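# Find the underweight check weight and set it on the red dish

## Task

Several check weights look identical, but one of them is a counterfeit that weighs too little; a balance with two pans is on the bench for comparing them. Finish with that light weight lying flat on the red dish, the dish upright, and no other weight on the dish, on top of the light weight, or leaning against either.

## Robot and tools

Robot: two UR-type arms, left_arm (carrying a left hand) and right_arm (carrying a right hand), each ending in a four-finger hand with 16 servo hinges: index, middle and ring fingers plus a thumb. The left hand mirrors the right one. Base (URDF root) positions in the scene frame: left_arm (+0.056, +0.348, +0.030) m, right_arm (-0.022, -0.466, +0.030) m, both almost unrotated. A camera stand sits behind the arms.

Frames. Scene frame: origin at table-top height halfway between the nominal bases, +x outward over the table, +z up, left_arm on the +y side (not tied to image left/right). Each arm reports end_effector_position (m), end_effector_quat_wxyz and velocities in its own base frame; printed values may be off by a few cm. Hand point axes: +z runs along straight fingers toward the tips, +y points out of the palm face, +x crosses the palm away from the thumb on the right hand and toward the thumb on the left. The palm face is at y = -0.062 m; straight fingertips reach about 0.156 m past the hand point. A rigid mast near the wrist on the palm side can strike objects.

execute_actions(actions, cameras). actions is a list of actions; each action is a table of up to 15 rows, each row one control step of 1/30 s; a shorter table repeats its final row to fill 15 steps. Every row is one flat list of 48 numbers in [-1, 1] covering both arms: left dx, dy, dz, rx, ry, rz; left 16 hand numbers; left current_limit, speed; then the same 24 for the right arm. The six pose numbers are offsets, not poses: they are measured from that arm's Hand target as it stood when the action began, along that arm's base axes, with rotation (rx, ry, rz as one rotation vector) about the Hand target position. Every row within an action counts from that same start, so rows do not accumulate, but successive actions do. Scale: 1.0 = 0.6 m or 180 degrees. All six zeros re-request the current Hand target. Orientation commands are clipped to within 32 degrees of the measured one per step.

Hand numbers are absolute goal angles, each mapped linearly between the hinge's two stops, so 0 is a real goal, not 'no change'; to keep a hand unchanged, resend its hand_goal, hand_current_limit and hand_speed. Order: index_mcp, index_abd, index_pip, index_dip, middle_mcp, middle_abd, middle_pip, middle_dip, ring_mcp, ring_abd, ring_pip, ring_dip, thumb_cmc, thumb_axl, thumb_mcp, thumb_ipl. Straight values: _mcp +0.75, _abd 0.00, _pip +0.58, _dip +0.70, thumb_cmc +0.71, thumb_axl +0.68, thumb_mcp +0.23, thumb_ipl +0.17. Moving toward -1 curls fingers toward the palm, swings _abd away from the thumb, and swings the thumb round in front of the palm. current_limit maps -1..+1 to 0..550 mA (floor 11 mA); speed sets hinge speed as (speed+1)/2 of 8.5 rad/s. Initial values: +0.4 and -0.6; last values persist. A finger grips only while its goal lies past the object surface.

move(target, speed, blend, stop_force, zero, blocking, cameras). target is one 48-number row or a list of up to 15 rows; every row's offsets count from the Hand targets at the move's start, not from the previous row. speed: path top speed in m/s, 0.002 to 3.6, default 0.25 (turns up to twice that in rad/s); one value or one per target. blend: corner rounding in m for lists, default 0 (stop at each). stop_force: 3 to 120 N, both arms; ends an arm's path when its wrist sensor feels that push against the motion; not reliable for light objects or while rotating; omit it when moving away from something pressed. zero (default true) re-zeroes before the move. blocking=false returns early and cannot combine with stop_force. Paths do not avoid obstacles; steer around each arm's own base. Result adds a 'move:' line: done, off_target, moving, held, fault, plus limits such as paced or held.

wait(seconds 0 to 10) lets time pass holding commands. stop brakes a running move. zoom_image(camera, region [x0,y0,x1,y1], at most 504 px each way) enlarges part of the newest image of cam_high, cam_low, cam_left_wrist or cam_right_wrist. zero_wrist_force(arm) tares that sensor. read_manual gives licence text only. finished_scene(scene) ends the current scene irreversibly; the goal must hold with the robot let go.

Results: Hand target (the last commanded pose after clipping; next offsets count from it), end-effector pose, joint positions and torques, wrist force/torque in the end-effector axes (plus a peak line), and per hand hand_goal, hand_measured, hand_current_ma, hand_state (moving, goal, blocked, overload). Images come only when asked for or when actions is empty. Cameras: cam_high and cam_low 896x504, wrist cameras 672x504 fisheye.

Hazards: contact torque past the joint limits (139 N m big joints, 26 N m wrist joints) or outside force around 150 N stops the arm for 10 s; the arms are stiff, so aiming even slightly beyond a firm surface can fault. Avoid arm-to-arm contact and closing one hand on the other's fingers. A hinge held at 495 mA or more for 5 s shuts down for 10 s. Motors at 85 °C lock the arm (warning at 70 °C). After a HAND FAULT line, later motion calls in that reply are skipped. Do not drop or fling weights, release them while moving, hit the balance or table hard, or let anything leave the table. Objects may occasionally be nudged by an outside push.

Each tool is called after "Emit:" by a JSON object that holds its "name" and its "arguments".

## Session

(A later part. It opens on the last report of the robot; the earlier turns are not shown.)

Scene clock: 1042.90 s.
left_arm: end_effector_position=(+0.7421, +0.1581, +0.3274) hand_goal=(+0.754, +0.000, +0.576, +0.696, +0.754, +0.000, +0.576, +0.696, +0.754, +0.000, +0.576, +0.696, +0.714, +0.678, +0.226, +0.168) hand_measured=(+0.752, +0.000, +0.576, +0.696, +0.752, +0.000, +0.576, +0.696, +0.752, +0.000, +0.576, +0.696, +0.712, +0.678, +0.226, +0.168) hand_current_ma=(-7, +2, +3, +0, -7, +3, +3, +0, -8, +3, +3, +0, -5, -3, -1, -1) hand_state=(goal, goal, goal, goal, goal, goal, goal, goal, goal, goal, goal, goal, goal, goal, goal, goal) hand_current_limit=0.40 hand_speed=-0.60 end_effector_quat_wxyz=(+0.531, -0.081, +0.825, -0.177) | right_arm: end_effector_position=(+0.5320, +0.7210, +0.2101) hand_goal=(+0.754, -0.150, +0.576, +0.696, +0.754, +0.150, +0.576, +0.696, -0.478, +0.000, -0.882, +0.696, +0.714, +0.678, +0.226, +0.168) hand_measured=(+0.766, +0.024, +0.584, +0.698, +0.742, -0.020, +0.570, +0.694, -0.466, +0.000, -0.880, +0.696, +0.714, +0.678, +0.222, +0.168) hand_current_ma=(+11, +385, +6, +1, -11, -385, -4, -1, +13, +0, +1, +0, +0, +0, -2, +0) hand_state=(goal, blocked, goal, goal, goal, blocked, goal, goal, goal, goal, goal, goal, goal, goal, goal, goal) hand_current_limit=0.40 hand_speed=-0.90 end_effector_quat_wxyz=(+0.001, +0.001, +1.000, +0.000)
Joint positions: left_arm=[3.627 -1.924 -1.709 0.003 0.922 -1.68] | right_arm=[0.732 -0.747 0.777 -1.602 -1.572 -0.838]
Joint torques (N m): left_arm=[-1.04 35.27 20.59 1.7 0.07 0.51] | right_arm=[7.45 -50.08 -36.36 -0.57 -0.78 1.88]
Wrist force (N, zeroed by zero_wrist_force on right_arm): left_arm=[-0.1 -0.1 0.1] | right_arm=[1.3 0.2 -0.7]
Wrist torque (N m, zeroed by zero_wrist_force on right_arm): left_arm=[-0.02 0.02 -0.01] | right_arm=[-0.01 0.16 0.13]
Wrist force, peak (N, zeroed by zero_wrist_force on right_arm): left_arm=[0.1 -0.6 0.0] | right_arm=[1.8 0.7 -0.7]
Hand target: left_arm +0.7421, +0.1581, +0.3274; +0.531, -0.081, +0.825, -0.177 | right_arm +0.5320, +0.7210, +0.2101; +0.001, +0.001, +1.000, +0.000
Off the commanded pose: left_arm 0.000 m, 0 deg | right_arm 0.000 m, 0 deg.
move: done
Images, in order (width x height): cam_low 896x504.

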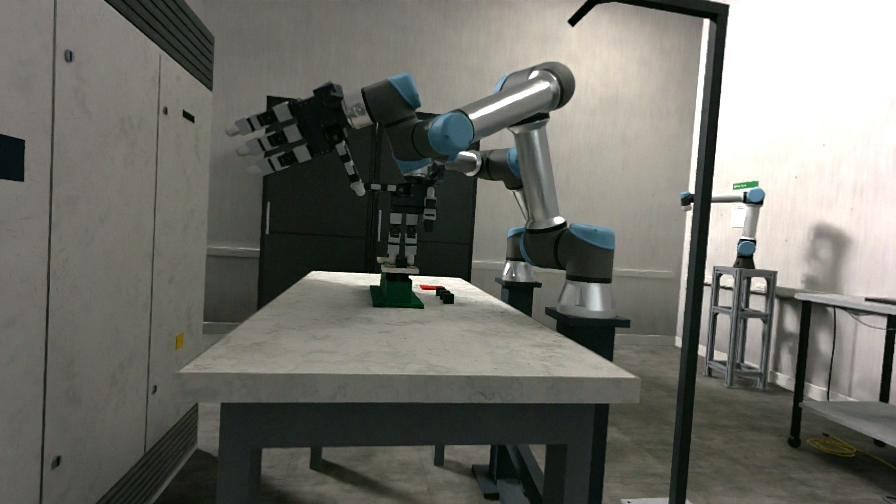

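Emit:
{"name": "move", "arguments": {"target": [[0,0,0,0,0,0,0.754,0,0.576,0.696,0.754,0,0.576,0.696,0.754,0,0.576,0.696,0.714,0.678,0.226,0.168,0.4,-0.6,0,0,0,0,0,0,0.754,0.11,0.576,0.696,0.754,-0.1,0.576,0.696,-0.479,0,-0.883,0.696,0.714,0.678,0.226,0.168,0.4,-0.96],[0,0,0,0,0,0,0.754,0,0.576,0.696,0.754,0,0.576,0.696,0.754,0,0.576,0.696,0.714,0.678,0.226,0.168,0.4,-0.6,0,0,0.11,0,0,0,0.754,0.11,0.576,0.696,0.754,-0.1,0.576,0.696,-0.479,0,-0.883,0.696,0.714,0.678,0.226,0.168,0.4,-0.96]], "speed": 0.12, "cameras": ["cam_low","cam_right_wrist"]}}

Emit:
{"name": "zoom_image", "arguments": {"camera": "cam_low", "region": [350, 220, 470, 320]}}

Emit:
{"name": "wait", "arguments": {"seconds": 2, "cameras": ["cam_low","cam_right_wrist"]}}

Emit:
{"name": "zoom_image", "arguments": {"camera": "cam_low", "region": [350, 220, 470, 320]}}

Scene clock: 1058.37 s.
left_arm: end_effector_position=(+0.7421, +0.1581, +0.3274) hand_goal=(+0.754, +0.000, +0.576, +0.696, +0.754, +0.000, +0.576, +0.696, +0.754, +0.000, +0.576, +0.696, +0.714, +0.678, +0.226, +0.168) hand_measured=(+0.752, +0.000, +0.576, +0.696, +0.752, +0.000, +0.576, +0.696, +0.752, +0.000, +0.576, +0.696, +0.712, +0.678, +0.226, +0.168) hand_current_ma=(-7, +2, +3, +0, -7, +3, +3, +0, -8, +3, +3, +0, -5, -3, -1, -1) hand_state=(goal, goal, goal, goal, goal, goal, goal, goal, goal, goal, goal, goal, goal, goal, goal, goal) hand_current_limit=0.40 hand_speed=-0.60 end_effector_quat_wxyz=(+0.531, -0.081, +0.825, -0.177) | right_arm: end_effector_position=(+0.5320, +0.7210, +0.2760) hand_goal=(+0.754, +0.110, +0.576, +0.696, +0.754, -0.100, +0.576, +0.696, -0.478, +0.000, -0.882, +0.696, +0.714, +0.678, +0.226, +0.168) hand_measured=(+0.756, +0.106, +0.578, +0.698, +0.750, -0.096, +0.572, +0.694, -0.466, +0.000, -0.880, +0.696, +0.714, +0.678, +0.222, +0.168) hand_current_ma=(+0, -2, +1, +1, -3, +2, -2, -1, +13, +0, +1, +0, +0, +0, -2, +0) hand_state=(goal, goal, goal, goal, goal, goal, goal, goal, goal, goal, goal, goal, goal, goal, goal, goal) hand_current_limit=0.40 hand_speed=-0.96 end_effector_quat_wxyz=(+0.001, +0.001, +1.000, +0.000)
Joint positions: left_arm=[3.627 -1.924 -1.709 0.003 0.922 -1.68] | right_arm=[0.732 -0.732 0.581 -1.421 -1.572 -0.838]
Joint torques (N m): left_arm=[-0.95 35.08 19.72 1.69 0.14 0.59] | right_arm=[-7.69 -71.87 -16.85 -1.72 -1.94 0.47]
Wrist force (N, zeroed by zero_wrist_force on right_arm): left_arm=[-0.5 -0.1 0.1] | right_arm=[-0.1 0.2 -0.6]
Wrist torque (N m, zeroed by zero_wrist_force on right_arm): left_arm=[-0.02 0.06 -0.04] | right_arm=[0.06 -0.04 0.06]
Wrist force, peak (N, zeroed by zero_wrist_force on right_arm): left_arm=[-0.2 -0.6 0.0] | right_arm=[0.0 -0.1 -2.2]
Hand target: left_arm +0.7421, +0.1581, +0.3274; +0.531, -0.081, +0.825, -0.177 | right_arm +0.5320, +0.7210, +0.2761; +0.001, +0.001, +1.000, +0.000
Off the commanded pose: left_arm 0.000 m, 0 deg | right_arm 0.000 m, 0 deg.
move: done
Images, in order (width x height): cam_low 896x504, cam_right_wrist 672x504.

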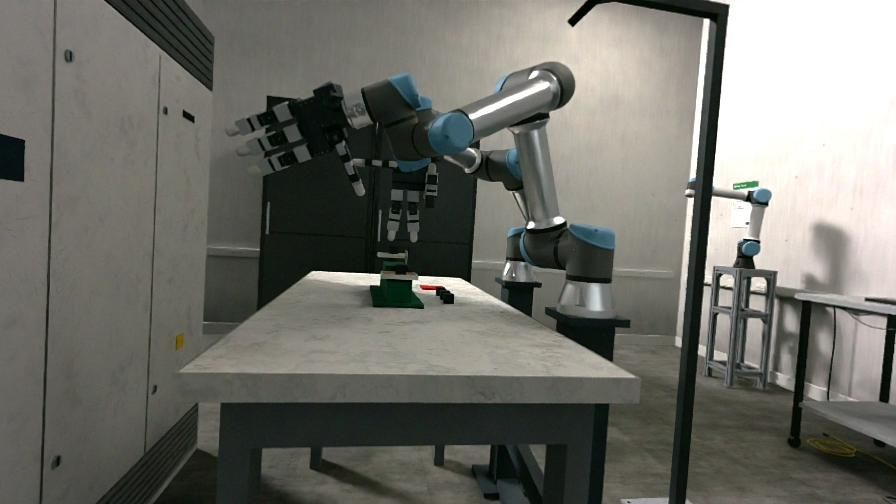

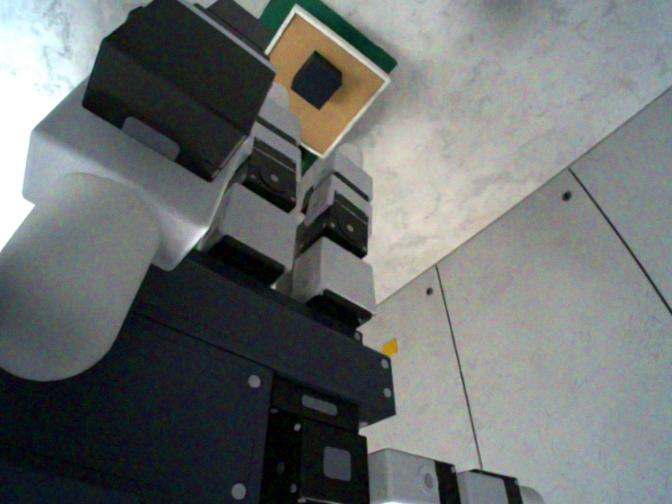

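Scaled by 4.200 from the camera's 896x504 image, which has a finer 1280x720 frame.

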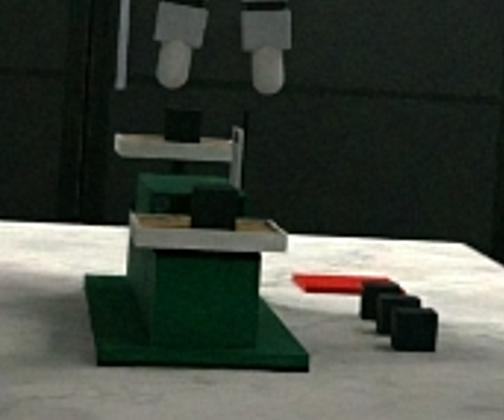

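Scene clock: 1060.37 s.
left_arm: end_effector_position=(+0.7421, +0.1581, +0.3274) hand_goal=(+0.754, +0.000, +0.576, +0.696, +0.754, +0.000, +0.576, +0.696, +0.754, +0.000, +0.576, +0.696, +0.714, +0.678, +0.226, +0.168) hand_measured=(+0.752, +0.000, +0.576, +0.696, +0.752, +0.000, +0.576, +0.696, +0.752, +0.000, +0.576, +0.696, +0.712, +0.678, +0.226, +0.168) hand_current_ma=(-7, +2, +3, +0, -7, +3, +3, +0, -8, +3, +3, +0, -5, -3, -1, -1) hand_state=(goal, goal, goal, goal, goal, goal, goal, goal, goal, goal, goal, goal, goal, goal, goal, goal) hand_current_limit=0.40 hand_speed=-0.60 end_effector_quat_wxyz=(+0.531, -0.081, +0.825, -0.177) | right_arm: end_effector_position=(+0.5320, +0.7210, +0.2761) hand_goal=(+0.754, +0.110, +0.576, +0.696, +0.754, -0.100, +0.576, +0.696, -0.478, +0.000, -0.882, +0.696, +0.714, +0.678, +0.226, +0.168) hand_measured=(+0.756, +0.106, +0.578, +0.698, +0.750, -0.096, +0.572, +0.694, -0.466, +0.000, -0.880, +0.696, +0.714, +0.678, +0.222, +0.168) hand_current_ma=(+0, -2, +1, +1, -3, +2, -2, -1, +13, +0, +1, +0, +0, +0, -2, +0) hand_state=(goal, goal, goal, goal, goal, goal, goal, goal, goal, goal, goal, goal, goal, goal, goal, goal) hand_current_limit=0.40 hand_speed=-0.96 end_effector_quat_wxyz=(+0.001, +0.001, +1.000, +0.000)
Joint positions: left_arm=[3.627 -1.924 -1.709 0.003 0.922 -1.68] | right_arm=[0.732 -0.732 0.581 -1.421 -1.572 -0.838]
Joint torques (N m): left_arm=[-1.03 34.63 20.52 1.54 0.08 0.69] | right_arm=[0.79 -71.83 -34.71 -0.21 -2 -1.85]
Wrist force (N, zeroed by zero_wrist_force on right_arm): left_arm=[-0.3 -0.4 -0.1] | right_arm=[0.1 0.4 -1.4]
Wrist torque (N m, zeroed by zero_wrist_force on right_arm): left_arm=[-0.05 0.04 -0.02] | right_arm=[0.15 -0.03 0.07]
Wrist force, peak (N, zeroed by zero_wrist_force on right_arm): left_arm=[-0.7 -0.4 0.0] | right_arm=[0.1 0.4 -1.4]
Hand target: left_arm +0.7421, +0.1581, +0.3274; +0.531, -0.081, +0.825, -0.177 | right_arm +0.5320, +0.7210, +0.2761; +0.001, +0.001, +1.000, +0.000
Off the commanded pose: left_arm 0.000 m, 0 deg | right_arm 0.000 m, 0 deg.
wait: 2.00 s; at rest by 0.17 s
Images, in order (width x height): cam_low 896x504, cam_right_wrist 672x504.

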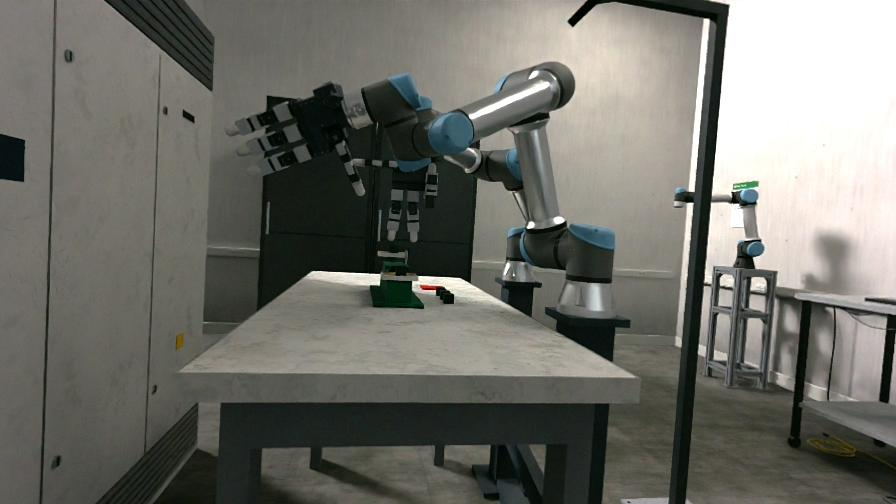

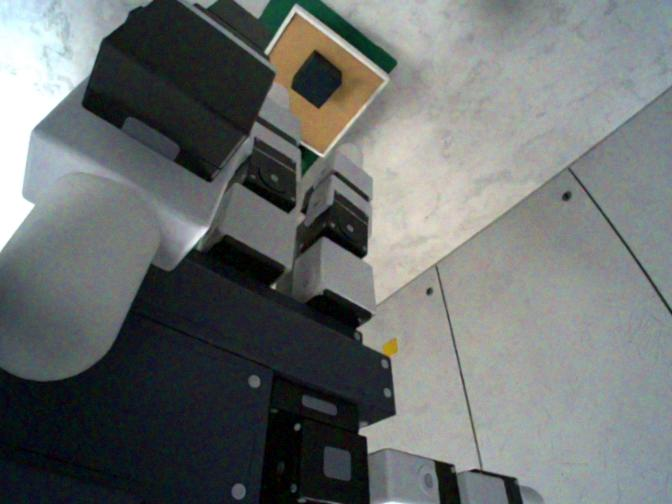

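Scaled by 4.200 from the camera's 896x504 image, which has a finer 1280x720 frame.

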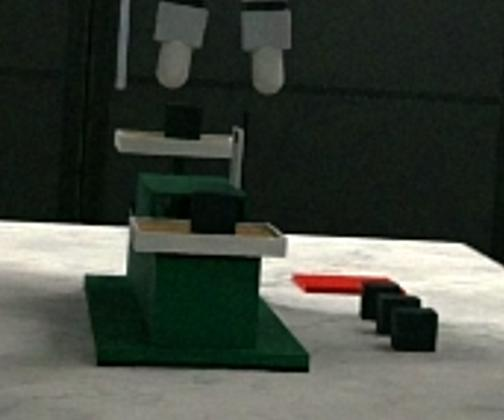

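Emit:
{"name": "move", "arguments": {"target": [[0,0,0,0,0,0,0.754,0,0.576,0.696,0.754,0,0.576,0.696,0.754,0,0.576,0.696,0.714,0.678,0.226,0.168,0.4,-0.6,0,0,0.05,0,0,0,0.754,0.133,0.576,0.696,0.754,-0.133,0.576,0.696,-0.479,0,-0.883,0.696,0.714,0.678,0.226,0.168,0.4,-0.9],[0,0,0,0,0,0,0.754,0,0.576,0.696,0.754,0,0.576,0.696,0.754,0,0.576,0.696,0.714,0.678,0.226,0.168,0.4,-0.6,0.0317,-0.46,0.04,0,0,0,0.754,0.133,0.576,0.696,0.754,-0.133,0.576,0.696,-0.479,0,-0.883,0.696,0.714,0.678,0.226,0.168,0.4,-0.9]], "speed": [0.2,0.25], "blend": [0.02,0], "cameras": ["cam_right_wrist","cam_high"]}}

Emit:
{"name": "zoom_image", "arguments": {"camera": "cam_right_wrist", "region": [270, 0, 470, 160]}}

Emit:
{"name": "zoom_image", "arguments": {"camera": "cam_high", "region": [290, 170, 550, 330]}}

Scene clock: 1084.53 s.
left_arm: end_effector_position=(+0.7421, +0.1581, +0.3274) hand_goal=(+0.754, +0.000, +0.576, +0.696, +0.754, +0.000, +0.576, +0.696, +0.754, +0.000, +0.576, +0.696, +0.714, +0.678, +0.226, +0.168) hand_measured=(+0.752, +0.000, +0.576, +0.696, +0.752, +0.000, +0.576, +0.696, +0.752, +0.000, +0.576, +0.696, +0.712, +0.678, +0.226, +0.168) hand_current_ma=(-7, +2, +3, +0, -7, +3, +3, +0, -8, +3, +3, +0, -5, -3, -1, -1) hand_state=(goal, goal, goal, goal, goal, goal, goal, goal, goal, goal, goal, goal, goal, goal, goal, goal) hand_current_limit=0.40 hand_speed=-0.60 end_effector_quat_wxyz=(+0.531, -0.081, +0.825, -0.177) | right_arm: end_effector_position=(+0.5510, +0.4451, +0.3001) hand_goal=(+0.754, +0.134, +0.576, +0.696, +0.754, -0.132, +0.576, +0.696, -0.478, +0.000, -0.882, +0.696, +0.714, +0.678, +0.226, +0.168) hand_measured=(+0.754, +0.130, +0.578, +0.698, +0.752, -0.128, +0.574, +0.694, -0.466, +0.000, -0.880, +0.696, +0.714, +0.678, +0.222, +0.168) hand_current_ma=(+0, -2, +1, +1, -1, +2, -1, -1, +13, +0, +1, +0, +0, +0, -2, +0) hand_state=(goal, goal, goal, goal, goal, goal, goal, goal, goal, goal, goal, goal, goal, goal, goal, goal) hand_current_limit=0.40 hand_speed=-0.90 end_effector_quat_wxyz=(+0.001, +0.001, +1.000, +0.000)
Joint positions: left_arm=[3.627 -1.924 -1.709 0.003 0.922 -1.68] | right_arm=[0.388 -1.248 1.34 -1.664 -1.571 -1.181]
Joint torques (N m): left_arm=[-1.69 35.03 20.18 1.56 0.08 0.6] | right_arm=[-3.13 -43.01 -24.35 -0.12 0.14 0.36]
Wrist force (N, zeroed by zero_wrist_force on right_arm): left_arm=[-0.3 -0.4 0.0] | right_arm=[0.1 0.3 -0.9]
Wrist torque (N m, zeroed by zero_wrist_force on right_arm): left_arm=[-0.05 0.03 -0.02] | right_arm=[0.08 -0.05 0.01]
Wrist force, peak (N, zeroed by zero_wrist_force on right_arm): left_arm=[-0.4 -0.4 0.4] | right_arm=[0.1 2.1 -3.1]
Hand target: left_arm +0.7421, +0.1581, +0.3274; +0.531, -0.081, +0.825, -0.177 | right_arm +0.5510, +0.4450, +0.3001; +0.001, +0.001, +1.000, +0.000
Off the commanded pose: left_arm 0.000 m, 0 deg | right_arm 0.000 m, 0 deg.
move: done; blend cut to 0.015 m at target 1
Images, in order (width x height): cam_high 896x504, cam_right_wrist 672x504.

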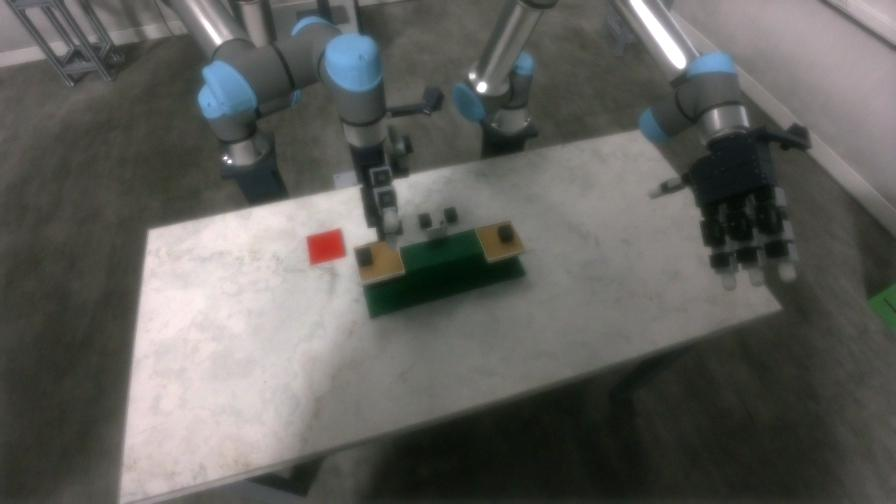

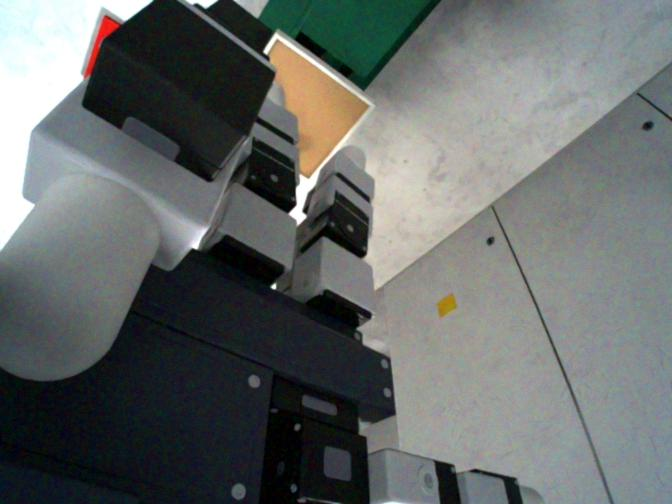

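Scaled by 2.520 from the camera's 672x504 image, which has a finer 960x720 frame.

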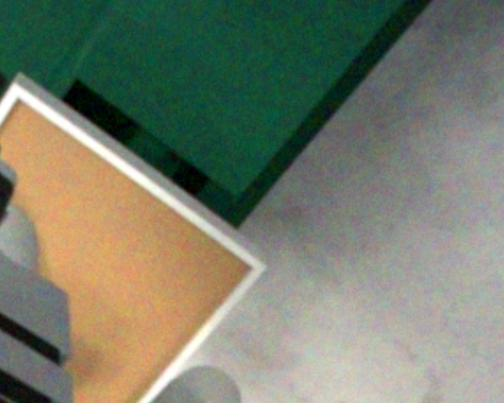

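Scaled by 1.938 from the camera's 896x504 image, which has a finer 1280x720 frame.

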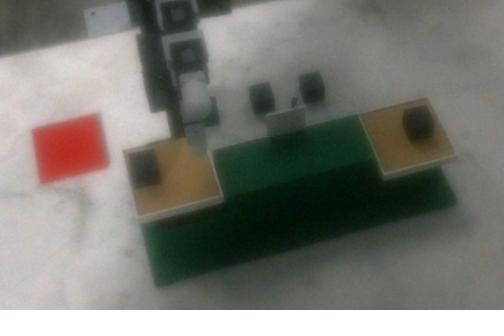

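Emit:
{"name": "move", "arguments": {"target": [[0,0,0,0,0,0,0.754,0,0.576,0.696,0.754,0,0.576,0.696,0.754,0,0.576,0.696,0.714,0.678,0.226,0.168,0.4,-0.6,0,-0.0983,-0.03,0,0,0,0.754,0.133,0.576,0.696,0.754,-0.133,0.576,0.696,-0.479,0,-0.883,0.696,0.714,0.678,0.226,0.168,0.4,-0.9]], "speed": 0.15, "cameras": ["cam_right_wrist","cam_low"]}}

Emit:
{"name": "zoom_image", "arguments": {"camera": "cam_right_wrist", "region": [230, 40, 430, 200]}}

Emit:
{"name": "zoom_image", "arguments": {"camera": "cam_low", "region": [350, 220, 470, 320]}}

Scene clock: 1105.17 s.
left_arm: end_effector_position=(+0.7421, +0.1581, +0.3274) hand_goal=(+0.754, +0.000, +0.576, +0.696, +0.754, +0.000, +0.576, +0.696, +0.754, +0.000, +0.576, +0.696, +0.714, +0.678, +0.226, +0.168) hand_measured=(+0.752, +0.000, +0.576, +0.696, +0.752, +0.000, +0.576, +0.696, +0.752, +0.000, +0.576, +0.696, +0.712, +0.678, +0.226, +0.168) hand_current_ma=(-7, +2, +3, +0, -7, +3, +3, +0, -8, +3, +3, +0, -5, -3, -1, -1) hand_state=(goal, goal, goal, goal, goal, goal, goal, goal, goal, goal, goal, goal, goal, goal, goal, goal) hand_current_limit=0.40 hand_speed=-0.60 end_effector_quat_wxyz=(+0.531, -0.081, +0.825, -0.177) | right_arm: end_effector_position=(+0.5510, +0.3860, +0.2821) hand_goal=(+0.754, +0.134, +0.576, +0.696, +0.754, -0.132, +0.576, +0.696, -0.478, +0.000, -0.882, +0.696, +0.714, +0.678, +0.226, +0.168) hand_measured=(+0.754, +0.130, +0.578, +0.698, +0.752, -0.128, +0.574, +0.694, -0.466, +0.000, -0.880, +0.696, +0.714, +0.678, +0.222, +0.168) hand_current_ma=(+0, -2, +1, +1, -1, +2, -1, -1, +13, +0, +1, +0, +0, +0, -2, +0) hand_state=(goal, goal, goal, goal, goal, goal, goal, goal, goal, goal, goal, goal, goal, goal, goal, goal) hand_current_limit=0.40 hand_speed=-0.90 end_effector_quat_wxyz=(+0.001, +0.001, +1.000, +0.000)
Joint positions: left_arm=[3.627 -1.924 -1.709 0.003 0.922 -1.68] | right_arm=[0.297 -1.319 1.479 -1.732 -1.571 -1.273]
Joint torques (N m): left_arm=[-1.36 34.78 20.16 1.6 0.16 0.55] | right_arm=[6.02 -28.82 -28.74 -0.38 1.65 1.6]
Wrist force (N, zeroed by zero_wrist_force on right_arm): left_arm=[-0.5 0.0 0.0] | right_arm=[0.1 0.3 -1.2]
Wrist torque (N m, zeroed by zero_wrist_force on right_arm): left_arm=[0.00 0.06 -0.05] | right_arm=[0.10 -0.05 0.01]
Wrist force, peak (N, zeroed by zero_wrist_force on right_arm): left_arm=[-0.6 -0.3 0.0] | right_arm=[0.3 1.7 -1.2]
Hand target: left_arm +0.7421, +0.1581, +0.3274; +0.531, -0.081, +0.825, -0.177 | right_arm +0.5510, +0.3860, +0.2821; +0.001, +0.001, +1.000, +0.000
Off the commanded pose: left_arm 0.000 m, 0 deg | right_arm 0.000 m, 0 deg.
move: done
Images, in order (width x height): cam_low 896x504, cam_right_wrist 672x504.

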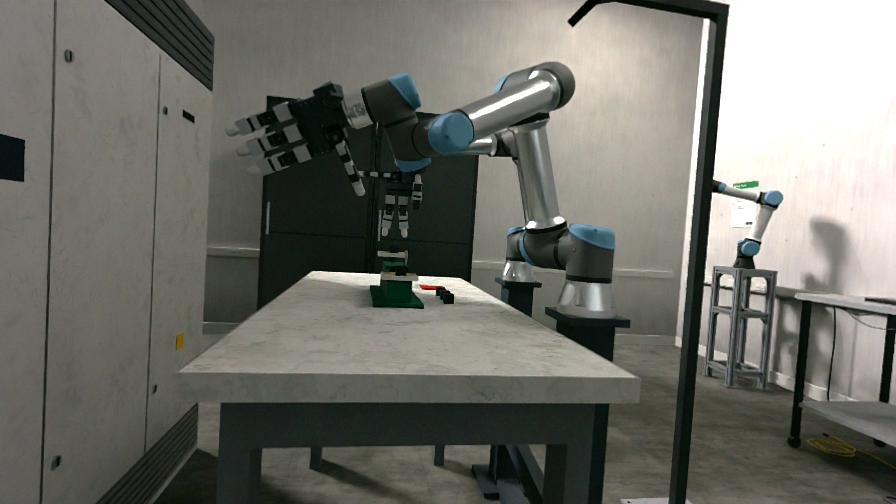

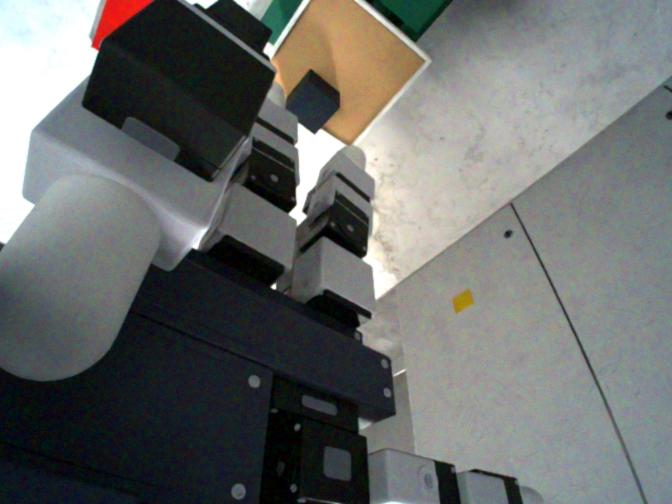

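Scaled by 2.520 from the camera's 672x504 image, which has a finer 960x720 frame.

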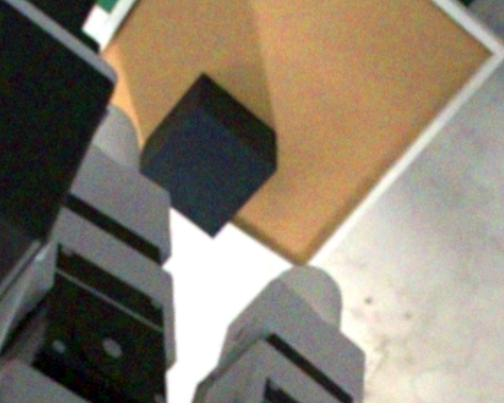

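Scaled by 4.200 from the camera's 896x504 image, which has a finer 1280x720 frame.

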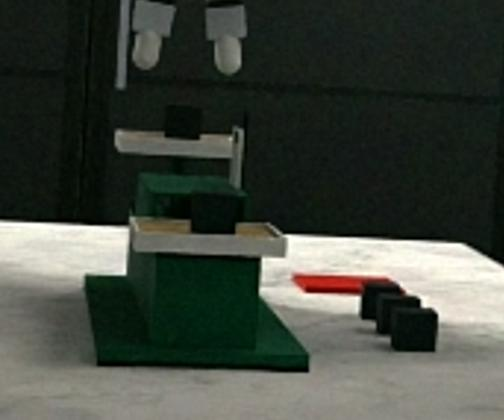

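Emit:
{"name": "move", "arguments": {"target": [[0,0,0,0,0,0,0.754,0,0.576,0.696,0.754,0,0.576,0.696,0.754,0,0.576,0.696,0.714,0.678,0.226,0.168,0.4,-0.6,0.002,-0.005,-0.0817,0,0,0,0.754,0.133,0.576,0.696,0.754,-0.133,0.576,0.696,-0.479,0,-0.883,0.696,0.714,0.678,0.226,0.168,0.4,-0.9]], "speed": 0.06, "stop_force": 4, "cameras": ["cam_right_wrist","cam_low"]}}

Emit:
{"name": "zoom_image", "arguments": {"camera": "cam_right_wrist", "region": [230, 40, 430, 200]}}

Emit:
{"name": "zoom_image", "arguments": {"camera": "cam_low", "region": [350, 220, 470, 320]}}

Scene clock: 1124.00 s.
left_arm: end_effector_position=(+0.7421, +0.1581, +0.3274) hand_goal=(+0.754, +0.000, +0.576, +0.696, +0.754, +0.000, +0.576, +0.696, +0.754, +0.000, +0.576, +0.696, +0.714, +0.678, +0.226, +0.168) hand_measured=(+0.752, +0.000, +0.576, +0.696, +0.752, +0.000, +0.576, +0.696, +0.752, +0.000, +0.576, +0.696, +0.712, +0.678, +0.226, +0.168) hand_current_ma=(-7, +2, +3, +0, -7, +3, +3, +0, -8, +3, +3, +0, -5, -3, -1, -1) hand_state=(goal, goal, goal, goal, goal, goal, goal, goal, goal, goal, goal, goal, goal, goal, goal, goal) hand_current_limit=0.40 hand_speed=-0.60 end_effector_quat_wxyz=(+0.531, -0.081, +0.825, -0.177) | right_arm: end_effector_position=(+0.5522, +0.3830, +0.2330) hand_goal=(+0.754, +0.134, +0.576, +0.696, +0.754, -0.132, +0.576, +0.696, -0.478, +0.000, -0.882, +0.696, +0.714, +0.678, +0.226, +0.168) hand_measured=(+0.754, +0.130, +0.578, +0.698, +0.752, -0.128, +0.574, +0.694, -0.466, +0.000, -0.880, +0.696, +0.714, +0.678, +0.222, +0.168) hand_current_ma=(+0, -2, +1, +1, -1, +2, -1, -1, +13, +0, +1, +0, +0, +0, -2, +0) hand_state=(goal, goal, goal, goal, goal, goal, goal, goal, goal, goal, goal, goal, goal, goal, goal, goal) hand_current_limit=0.40 hand_speed=-0.90 end_effector_quat_wxyz=(+0.001, +0.001, +1.000, +0.000)
Joint positions: left_arm=[3.627 -1.924 -1.709 0.003 0.922 -1.68] | right_arm=[0.292 -1.294 1.576 -1.853 -1.571 -1.278]
Joint torques (N m): left_arm=[-1.76 35.11 19.22 1.53 0.08 0.68] | right_arm=[6.27 -48.82 -35.27 -2.11 0.33 2.11]
Wrist force (N, zeroed by zero_wrist_force on right_arm): left_arm=[-0.2 0.0 0.2] | right_arm=[-0.1 0.0 -1.0]
Wrist torque (N m, zeroed by zero_wrist_force on right_arm): left_arm=[-0.02 0.04 -0.03] | right_arm=[0.05 -0.02 0.07]
Wrist force, peak (N, zeroed by zero_wrist_force on right_arm): left_arm=[-0.2 -0.7 -0.2] | right_arm=[0.3 0.0 -1.7]
Hand target: left_arm +0.7421, +0.1581, +0.3274; +0.531, -0.081, +0.825, -0.177 | right_arm +0.5522, +0.3830, +0.2330; +0.001, +0.001, +1.000, +0.000
Off the commanded pose: left_arm 0.000 m, 0 deg | right_arm 0.000 m, 0 deg.
move: done
Images, in order (width x height): cam_low 896x504, cam_right_wrist 672x504.

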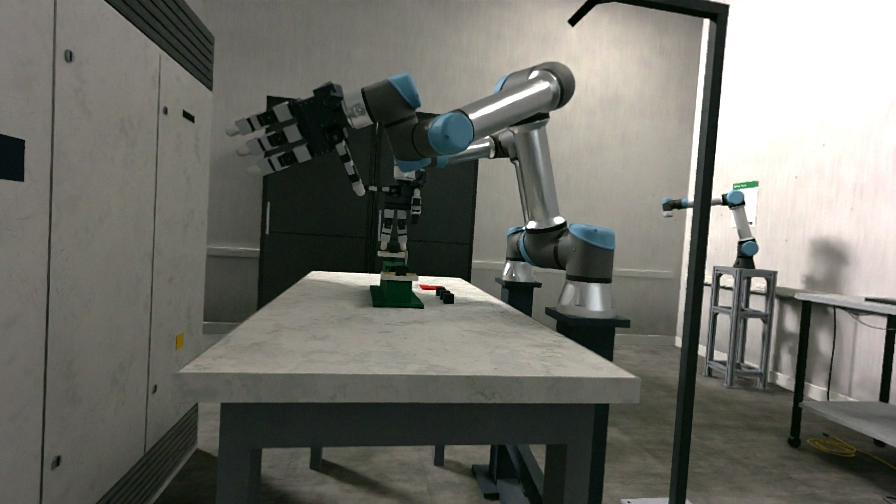

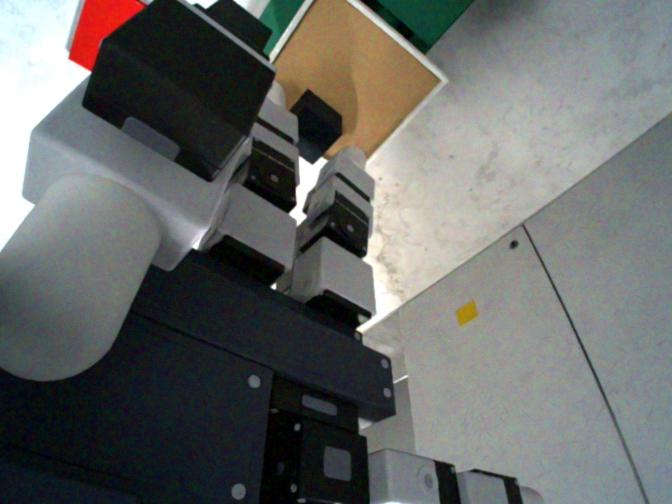

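Scaled by 2.520 from the camera's 672x504 image, which has a finer 960x720 frame.

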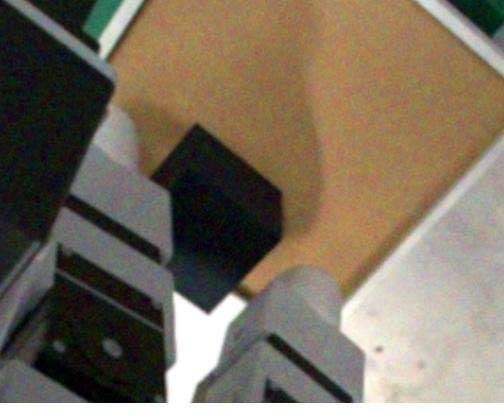

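Scaled by 4.200 from the camera's 896x504 image, which has a finer 1280x720 frame.

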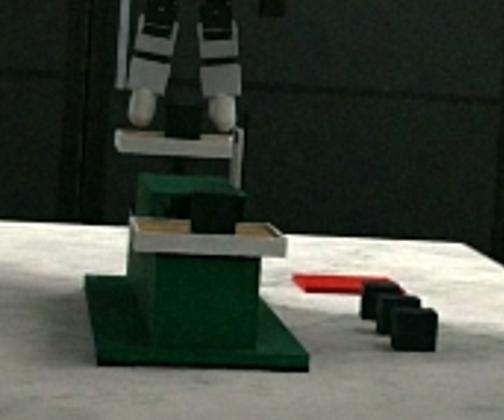

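Emit:
{"name": "move", "arguments": {"target": [[0,0,0,0,0,0,0.754,0,0.576,0.696,0.754,0,0.576,0.696,0.754,0,0.576,0.696,0.714,0.678,0.226,0.168,0.4,-0.6,0,-0.005,0,0,0,0,0.754,0.133,0.576,0.696,0.754,-0.133,0.576,0.696,-0.479,0,-0.883,0.696,0.714,0.678,0.226,0.168,0.4,-0.9],[0,0,0,0,0,0,0.754,0,0.576,0.696,0.754,0,0.576,0.696,0.754,0,0.576,0.696,0.714,0.678,0.226,0.168,0.4,-0.6,0,-0.005,0,0,0,0,0.754,-0.15,0.576,0.696,0.754,0.15,0.576,0.696,-0.479,0,-0.883,0.696,0.714,0.678,0.226,0.168,0.4,-0.9],[0,0,0,0,0,0,0.754,0,0.576,0.696,0.754,0,0.576,0.696,0.754,0,0.576,0.696,0.714,0.678,0.226,0.168,0.4,-0.6,0,-0.005,0.1,0,0,0,0.754,-0.15,0.576,0.696,0.754,0.15,0.576,0.696,-0.479,0,-0.883,0.696,0.714,0.678,0.226,0.168,0.4,-0.9]], "speed": 0.06, "cameras": ["cam_right_wrist","cam_high"]}}

Emit:
{"name": "zoom_image", "arguments": {"camera": "cam_right_wrist", "region": [230, 40, 430, 200]}}

Emit:
{"name": "wait", "arguments": {"seconds": 0.5}}

Emit:
{"name": "wait", "arguments": {"seconds": 0.5}}

Scene clock: 1144.70 s.
left_arm: end_effector_position=(+0.7421, +0.1581, +0.3274) hand_goal=(+0.754, +0.000, +0.576, +0.696, +0.754, +0.000, +0.576, +0.696, +0.754, +0.000, +0.576, +0.696, +0.714, +0.678, +0.226, +0.168) hand_measured=(+0.752, +0.000, +0.576, +0.696, +0.752, +0.000, +0.576, +0.696, +0.752, +0.000, +0.576, +0.696, +0.712, +0.678, +0.226, +0.168) hand_current_ma=(-7, +2, +3, +0, -7, +3, +3, +0, -8, +3, +3, +0, -5, -3, -1, -1) hand_state=(goal, goal, goal, goal, goal, goal, goal, goal, goal, goal, goal, goal, goal, goal, goal, goal) hand_current_limit=0.40 hand_speed=-0.60 end_effector_quat_wxyz=(+0.531, -0.081, +0.825, -0.177) | right_arm: end_effector_position=(+0.5522, +0.3801, +0.2933) hand_goal=(+0.754, -0.150, +0.576, +0.696, +0.754, +0.150, +0.576, +0.696, -0.478, +0.000, -0.882, +0.696, +0.714, +0.678, +0.226, +0.168) hand_measured=(+0.754, +0.016, +0.578, +0.698, +0.752, -0.030, +0.574, +0.694, -0.466, +0.000, -0.880, +0.696, +0.714, +0.678, +0.222, +0.168) hand_current_ma=(+0, +385, +1, +1, -1, -385, -1, -1, +13, +0, +1, +0, +0, +0, -2, +0) hand_state=(goal, blocked, goal, goal, goal, blocked, goal, goal, goal, goal, goal, goal, goal, goal, goal, goal) hand_current_limit=0.40 hand_speed=-0.90 end_effector_quat_wxyz=(+0.001, +0.001, +1.000, +0.000)
Joint positions: left_arm=[3.627 -1.924 -1.709 0.003 0.922 -1.68] | right_arm=[0.287 -1.327 1.461 -1.706 -1.571 -1.283]
Joint torques (N m): left_arm=[-1.16 35.03 19.67 1.46 0.21 0.61] | right_arm=[10.85 -27.62 -10.35 -4.68 0.7 2.18]
Wrist force (N, zeroed by zero_wrist_force on right_arm): left_arm=[-0.2 -0.4 -0.2] | right_arm=[0.1 0.3 0.7]
Wrist torque (N m, zeroed by zero_wrist_force on right_arm): left_arm=[-0.05 0.03 -0.02] | right_arm=[-0.04 -0.04 0.09]
Wrist force, peak (N, zeroed by zero_wrist_force on right_arm): left_arm=[-0.4 -0.5 -0.5] | right_arm=[0.0 0.5 1.8]
Hand target: left_arm +0.7421, +0.1581, +0.3274; +0.531, -0.081, +0.825, -0.177 | right_arm +0.5522, +0.3800, +0.2930; +0.001, +0.001, +1.000, +0.000
Off the commanded pose: left_arm 0.000 m, 0 deg | right_arm 0.000 m, 0 deg.
move: done
Images, in order (width x height): cam_high 896x504, cam_right_wrist 672x504.

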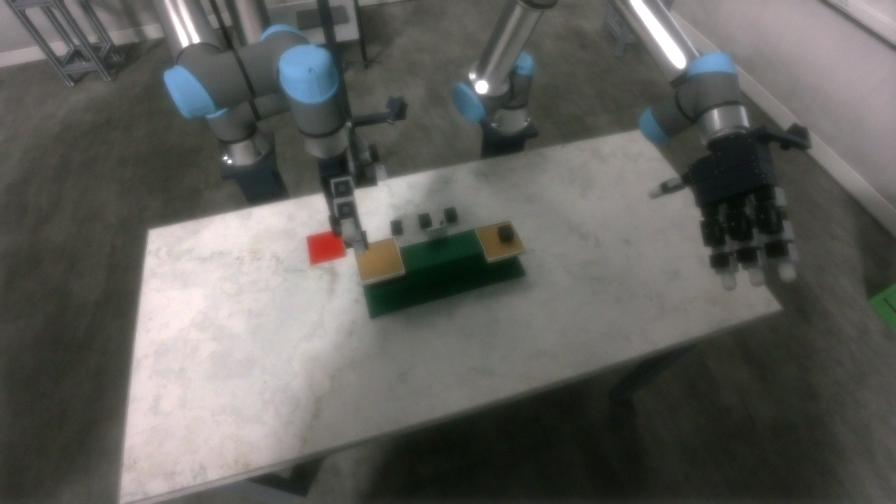

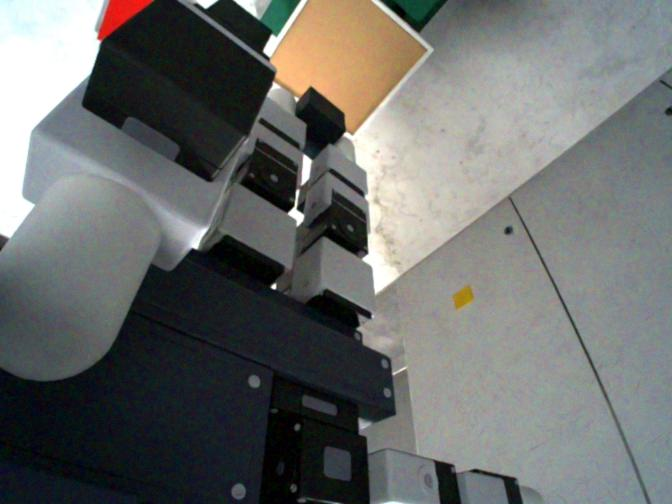

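Scaled by 2.520 from the camera's 672x504 image, which has a finer 960x720 frame.

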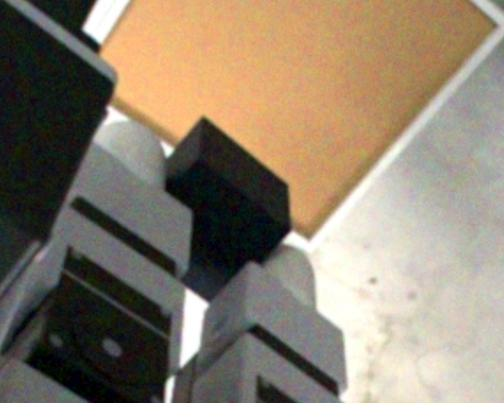

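Scene clock: 1145.20 s.
left_arm: end_effector_position=(+0.7421, +0.1581, +0.3274) hand_goal=(+0.754, +0.000, +0.576, +0.696, +0.754, +0.000, +0.576, +0.696, +0.754, +0.000, +0.576, +0.696, +0.714, +0.678, +0.226, +0.168) hand_measured=(+0.752, +0.000, +0.576, +0.696, +0.752, +0.000, +0.576, +0.696, +0.752, +0.000, +0.576, +0.696, +0.712, +0.678, +0.226, +0.168) hand_current_ma=(-7, +2, +3, +0, -7, +3, +3, +0, -8, +3, +3, +0, -5, -3, -1, -1) hand_state=(goal, goal, goal, goal, goal, goal, goal, goal, goal, goal, goal, goal, goal, goal, goal, goal) hand_current_limit=0.40 hand_speed=-0.60 end_effector_quat_wxyz=(+0.531, -0.081, +0.825, -0.177) | right_arm: end_effector_position=(+0.5522, +0.3801, +0.2931) hand_goal=(+0.754, -0.150, +0.576, +0.696, +0.754, +0.150, +0.576, +0.696, -0.478, +0.000, -0.882, +0.696, +0.714, +0.678, +0.226, +0.168) hand_measured=(+0.754, +0.016, +0.578, +0.698, +0.752, -0.030, +0.574, +0.694, -0.466, +0.000, -0.880, +0.696, +0.714, +0.678, +0.222, +0.168) hand_current_ma=(+0, +385, +1, +1, -1, -385, -1, -1, +13, +0, +1, +0, +0, +0, -2, +0) hand_state=(goal, blocked, goal, goal, goal, blocked, goal, goal, goal, goal, goal, goal, goal, goal, goal, goal) hand_current_limit=0.40 hand_speed=-0.90 end_effector_quat_wxyz=(+0.001, +0.001, +1.000, +0.000)
Joint positions: left_arm=[3.627 -1.924 -1.709 0.003 0.922 -1.68] | right_arm=[0.287 -1.327 1.461 -1.706 -1.571 -1.283]
Joint torques (N m): left_arm=[-1.39 34.85 19.36 1.37 0.15 0.6] | right_arm=[10.51 -27.14 -10.35 -2.91 -0.71 1.86]
Wrist force (N, zeroed by zero_wrist_force on right_arm): left_arm=[0.1 0.0 0.1] | right_arm=[0.1 0.2 1.0]
Wrist torque (N m, zeroed by zero_wrist_force on right_arm): left_arm=[-0.01 -0.01 0.00] | right_arm=[-0.07 -0.07 0.10]
Wrist force, peak (N, zeroed by zero_wrist_force on right_arm): left_arm=[-0.3 -0.5 0.0] | right_arm=[0.1 0.2 1.0]
Hand target: left_arm +0.7421, +0.1581, +0.3274; +0.531, -0.081, +0.825, -0.177 | right_arm +0.5522, +0.3800, +0.2930; +0.001, +0.001, +1.000, +0.000
Off the commanded pose: left_arm 0.000 m, 0 deg | right_arm 0.000 m, 0 deg.
wait: 0.50 s; at rest by 0.17 s

Scene clock: 1145.70 s.
left_arm: end_effector_position=(+0.7421, +0.1581, +0.3274) hand_goal=(+0.754, +0.000, +0.576, +0.696, +0.754, +0.000, +0.576, +0.696, +0.754, +0.000, +0.576, +0.696, +0.714, +0.678, +0.226, +0.168) hand_measured=(+0.752, +0.000, +0.576, +0.696, +0.752, +0.000, +0.576, +0.696, +0.752, +0.000, +0.576, +0.696, +0.712, +0.678, +0.226, +0.168) hand_current_ma=(-7, +2, +3, +0, -7, +3, +3, +0, -8, +3, +3, +0, -5, -3, -1, -1) hand_state=(goal, goal, goal, goal, goal, goal, goal, goal, goal, goal, goal, goal, goal, goal, goal, goal) hand_current_limit=0.40 hand_speed=-0.60 end_effector_quat_wxyz=(+0.531, -0.081, +0.825, -0.177) | right_arm: end_effector_position=(+0.5522, +0.3800, +0.2931) hand_goal=(+0.754, -0.150, +0.576, +0.696, +0.754, +0.150, +0.576, +0.696, -0.478, +0.000, -0.882, +0.696, +0.714, +0.678, +0.226, +0.168) hand_measured=(+0.754, +0.016, +0.578, +0.698, +0.752, -0.030, +0.574, +0.694, -0.466, +0.000, -0.880, +0.696, +0.714, +0.678, +0.222, +0.168) hand_current_ma=(+0, +385, +1, +1, -1, -385, -1, -1, +13, +0, +1, +0, +0, +0, -2, +0) hand_state=(goal, blocked, goal, goal, goal, blocked, goal, goal, goal, goal, goal, goal, goal, goal, goal, goal) hand_current_limit=0.40 hand_speed=-0.90 end_effector_quat_wxyz=(+0.001, +0.001, +1.000, +0.000)
Joint positions: left_arm=[3.627 -1.924 -1.709 0.003 0.922 -1.68] | right_arm=[0.287 -1.327 1.461 -1.706 -1.571 -1.283]
Joint torques (N m): left_arm=[-1.44 34.9 19.93 1.38 0.15 0.6] | right_arm=[10.51 -28.05 -10.64 -1.52 -1.07 1.63]
Wrist force (N, zeroed by zero_wrist_force on right_arm): left_arm=[-0.3 -0.2 0.0] | right_arm=[0.1 0.2 0.7]
Wrist torque (N m, zeroed by zero_wrist_force on right_arm): left_arm=[-0.04 0.04 -0.03] | right_arm=[-0.05 -0.06 0.09]
Wrist force, peak (N, zeroed by zero_wrist_force on right_arm): left_arm=[-0.6 -0.2 0.1] | right_arm=[-0.1 0.3 1.0]
Hand target: left_arm +0.7421, +0.1581, +0.3274; +0.531, -0.081, +0.825, -0.177 | right_arm +0.5522, +0.3800, +0.2930; +0.001, +0.001, +1.000, +0.000
Off the commanded pose: left_arm 0.000 m, 0 deg | right_arm 0.000 m, 0 deg.
wait: 0.50 s; at rest by 0.17 s

Emit:
{"name": "move", "arguments": {"target": [0,0,0,0,0,0,0.754,0,0.576,0.696,0.754,0,0.576,0.696,0.754,0,0.576,0.696,0.714,0.678,0.226,0.168,0.4,-0.6,-0.237,-0.1,-0.05,0,0,0,0.754,-0.15,0.576,0.696,0.754,0.15,0.576,0.696,-0.479,0,-0.883,0.696,0.714,0.678,0.226,0.168,0.4,-0.9], "speed": 0.15, "cameras": ["cam_right_wrist","cam_high"]}}

Emit:
{"name": "zoom_image", "arguments": {"camera": "cam_high", "region": [270, 170, 530, 330]}}

Scene clock: 1165.60 s.
left_arm: end_effector_position=(+0.7421, +0.1581, +0.3274) hand_goal=(+0.754, +0.000, +0.576, +0.696, +0.754, +0.000, +0.576, +0.696, +0.754, +0.000, +0.576, +0.696, +0.714, +0.678, +0.226, +0.168) hand_measured=(+0.752, +0.000, +0.576, +0.696, +0.752, +0.000, +0.576, +0.696, +0.752, +0.000, +0.576, +0.696, +0.712, +0.678, +0.226, +0.168) hand_current_ma=(-7, +2, +3, +0, -7, +3, +3, +0, -8, +3, +3, +0, -5, -3, -1, -1) hand_state=(goal, goal, goal, goal, goal, goal, goal, goal, goal, goal, goal, goal, goal, goal, goal, goal) hand_current_limit=0.40 hand_speed=-0.60 end_effector_quat_wxyz=(+0.531, -0.081, +0.825, -0.177) | right_arm: end_effector_position=(+0.4101, +0.3200, +0.2631) hand_goal=(+0.754, -0.150, +0.576, +0.696, +0.754, +0.150, +0.576, +0.696, -0.478, +0.000, -0.882, +0.696, +0.714, +0.678, +0.226, +0.168) hand_measured=(+0.754, +0.016, +0.578, +0.698, +0.752, -0.030, +0.574, +0.694, -0.466, +0.000, -0.880, +0.696, +0.714, +0.678, +0.222, +0.168) hand_current_ma=(+0, +385, +1, +1, -1, -385, -1, -1, +13, +0, +1, +0, +0, +0, -2, +0) hand_state=(goal, blocked, goal, goal, goal, blocked, goal, goal, goal, goal, goal, goal, goal, goal, goal, goal) hand_current_limit=0.40 hand_speed=-0.90 end_effector_quat_wxyz=(+0.001, +0.001, +1.000, +0.000)
Joint positions: left_arm=[3.627 -1.924 -1.709 0.003 0.922 -1.68] | right_arm=[0.247 -1.684 1.922 -1.81 -1.571 -1.323]
Joint torques (N m): left_arm=[-1.52 35.28 19.43 1.4 0.12 0.72] | right_arm=[12.95 -29.13 -21.28 -0.22 1.85 2.71]
Wrist force (N, zeroed by zero_wrist_force on right_arm): left_arm=[0.0 -0.3 0.0] | right_arm=[0.0 0.0 0.6]
Wrist torque (N m, zeroed by zero_wrist_force on right_arm): left_arm=[-0.04 0.00 0.00] | right_arm=[-0.07 -0.01 0.07]
Wrist force, peak (N, zeroed by zero_wrist_force on right_arm): left_arm=[-0.6 -0.3 0.0] | right_arm=[1.7 -0.4 1.3]
Hand target: left_arm +0.7421, +0.1581, +0.3274; +0.531, -0.081, +0.825, -0.177 | right_arm +0.4100, +0.3200, +0.2630; +0.001, +0.001, +1.000, +0.000
Off the commanded pose: left_arm 0.000 m, 0 deg | right_arm 0.000 m, 0 deg.
move: done
Images, in order (width x height): cam_high 896x504, cam_right_wrist 672x504.

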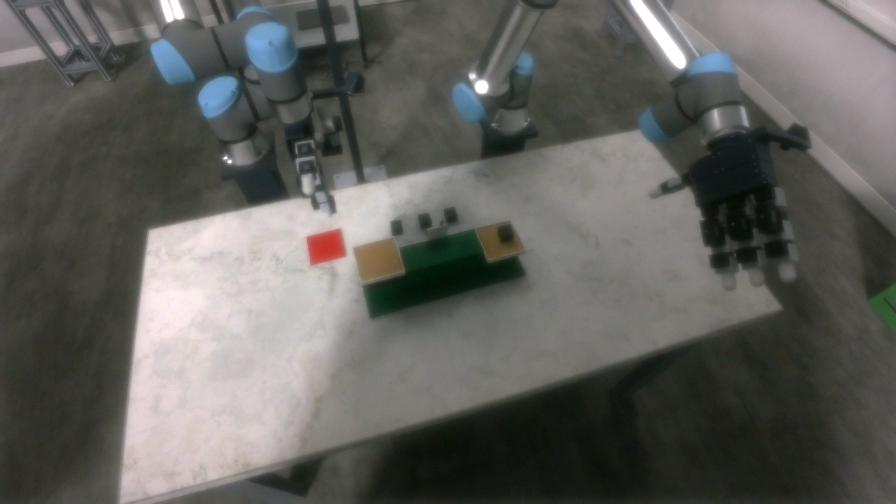

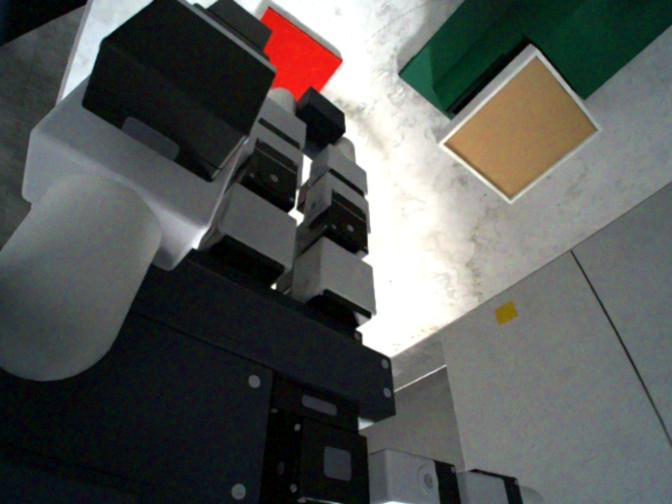

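Scaled by 1.938 from the camera's 896x504 image, which has a finer 1280x720 frame.

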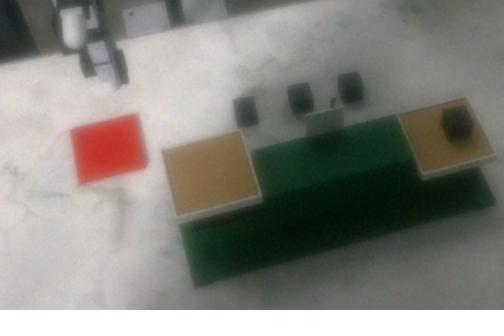

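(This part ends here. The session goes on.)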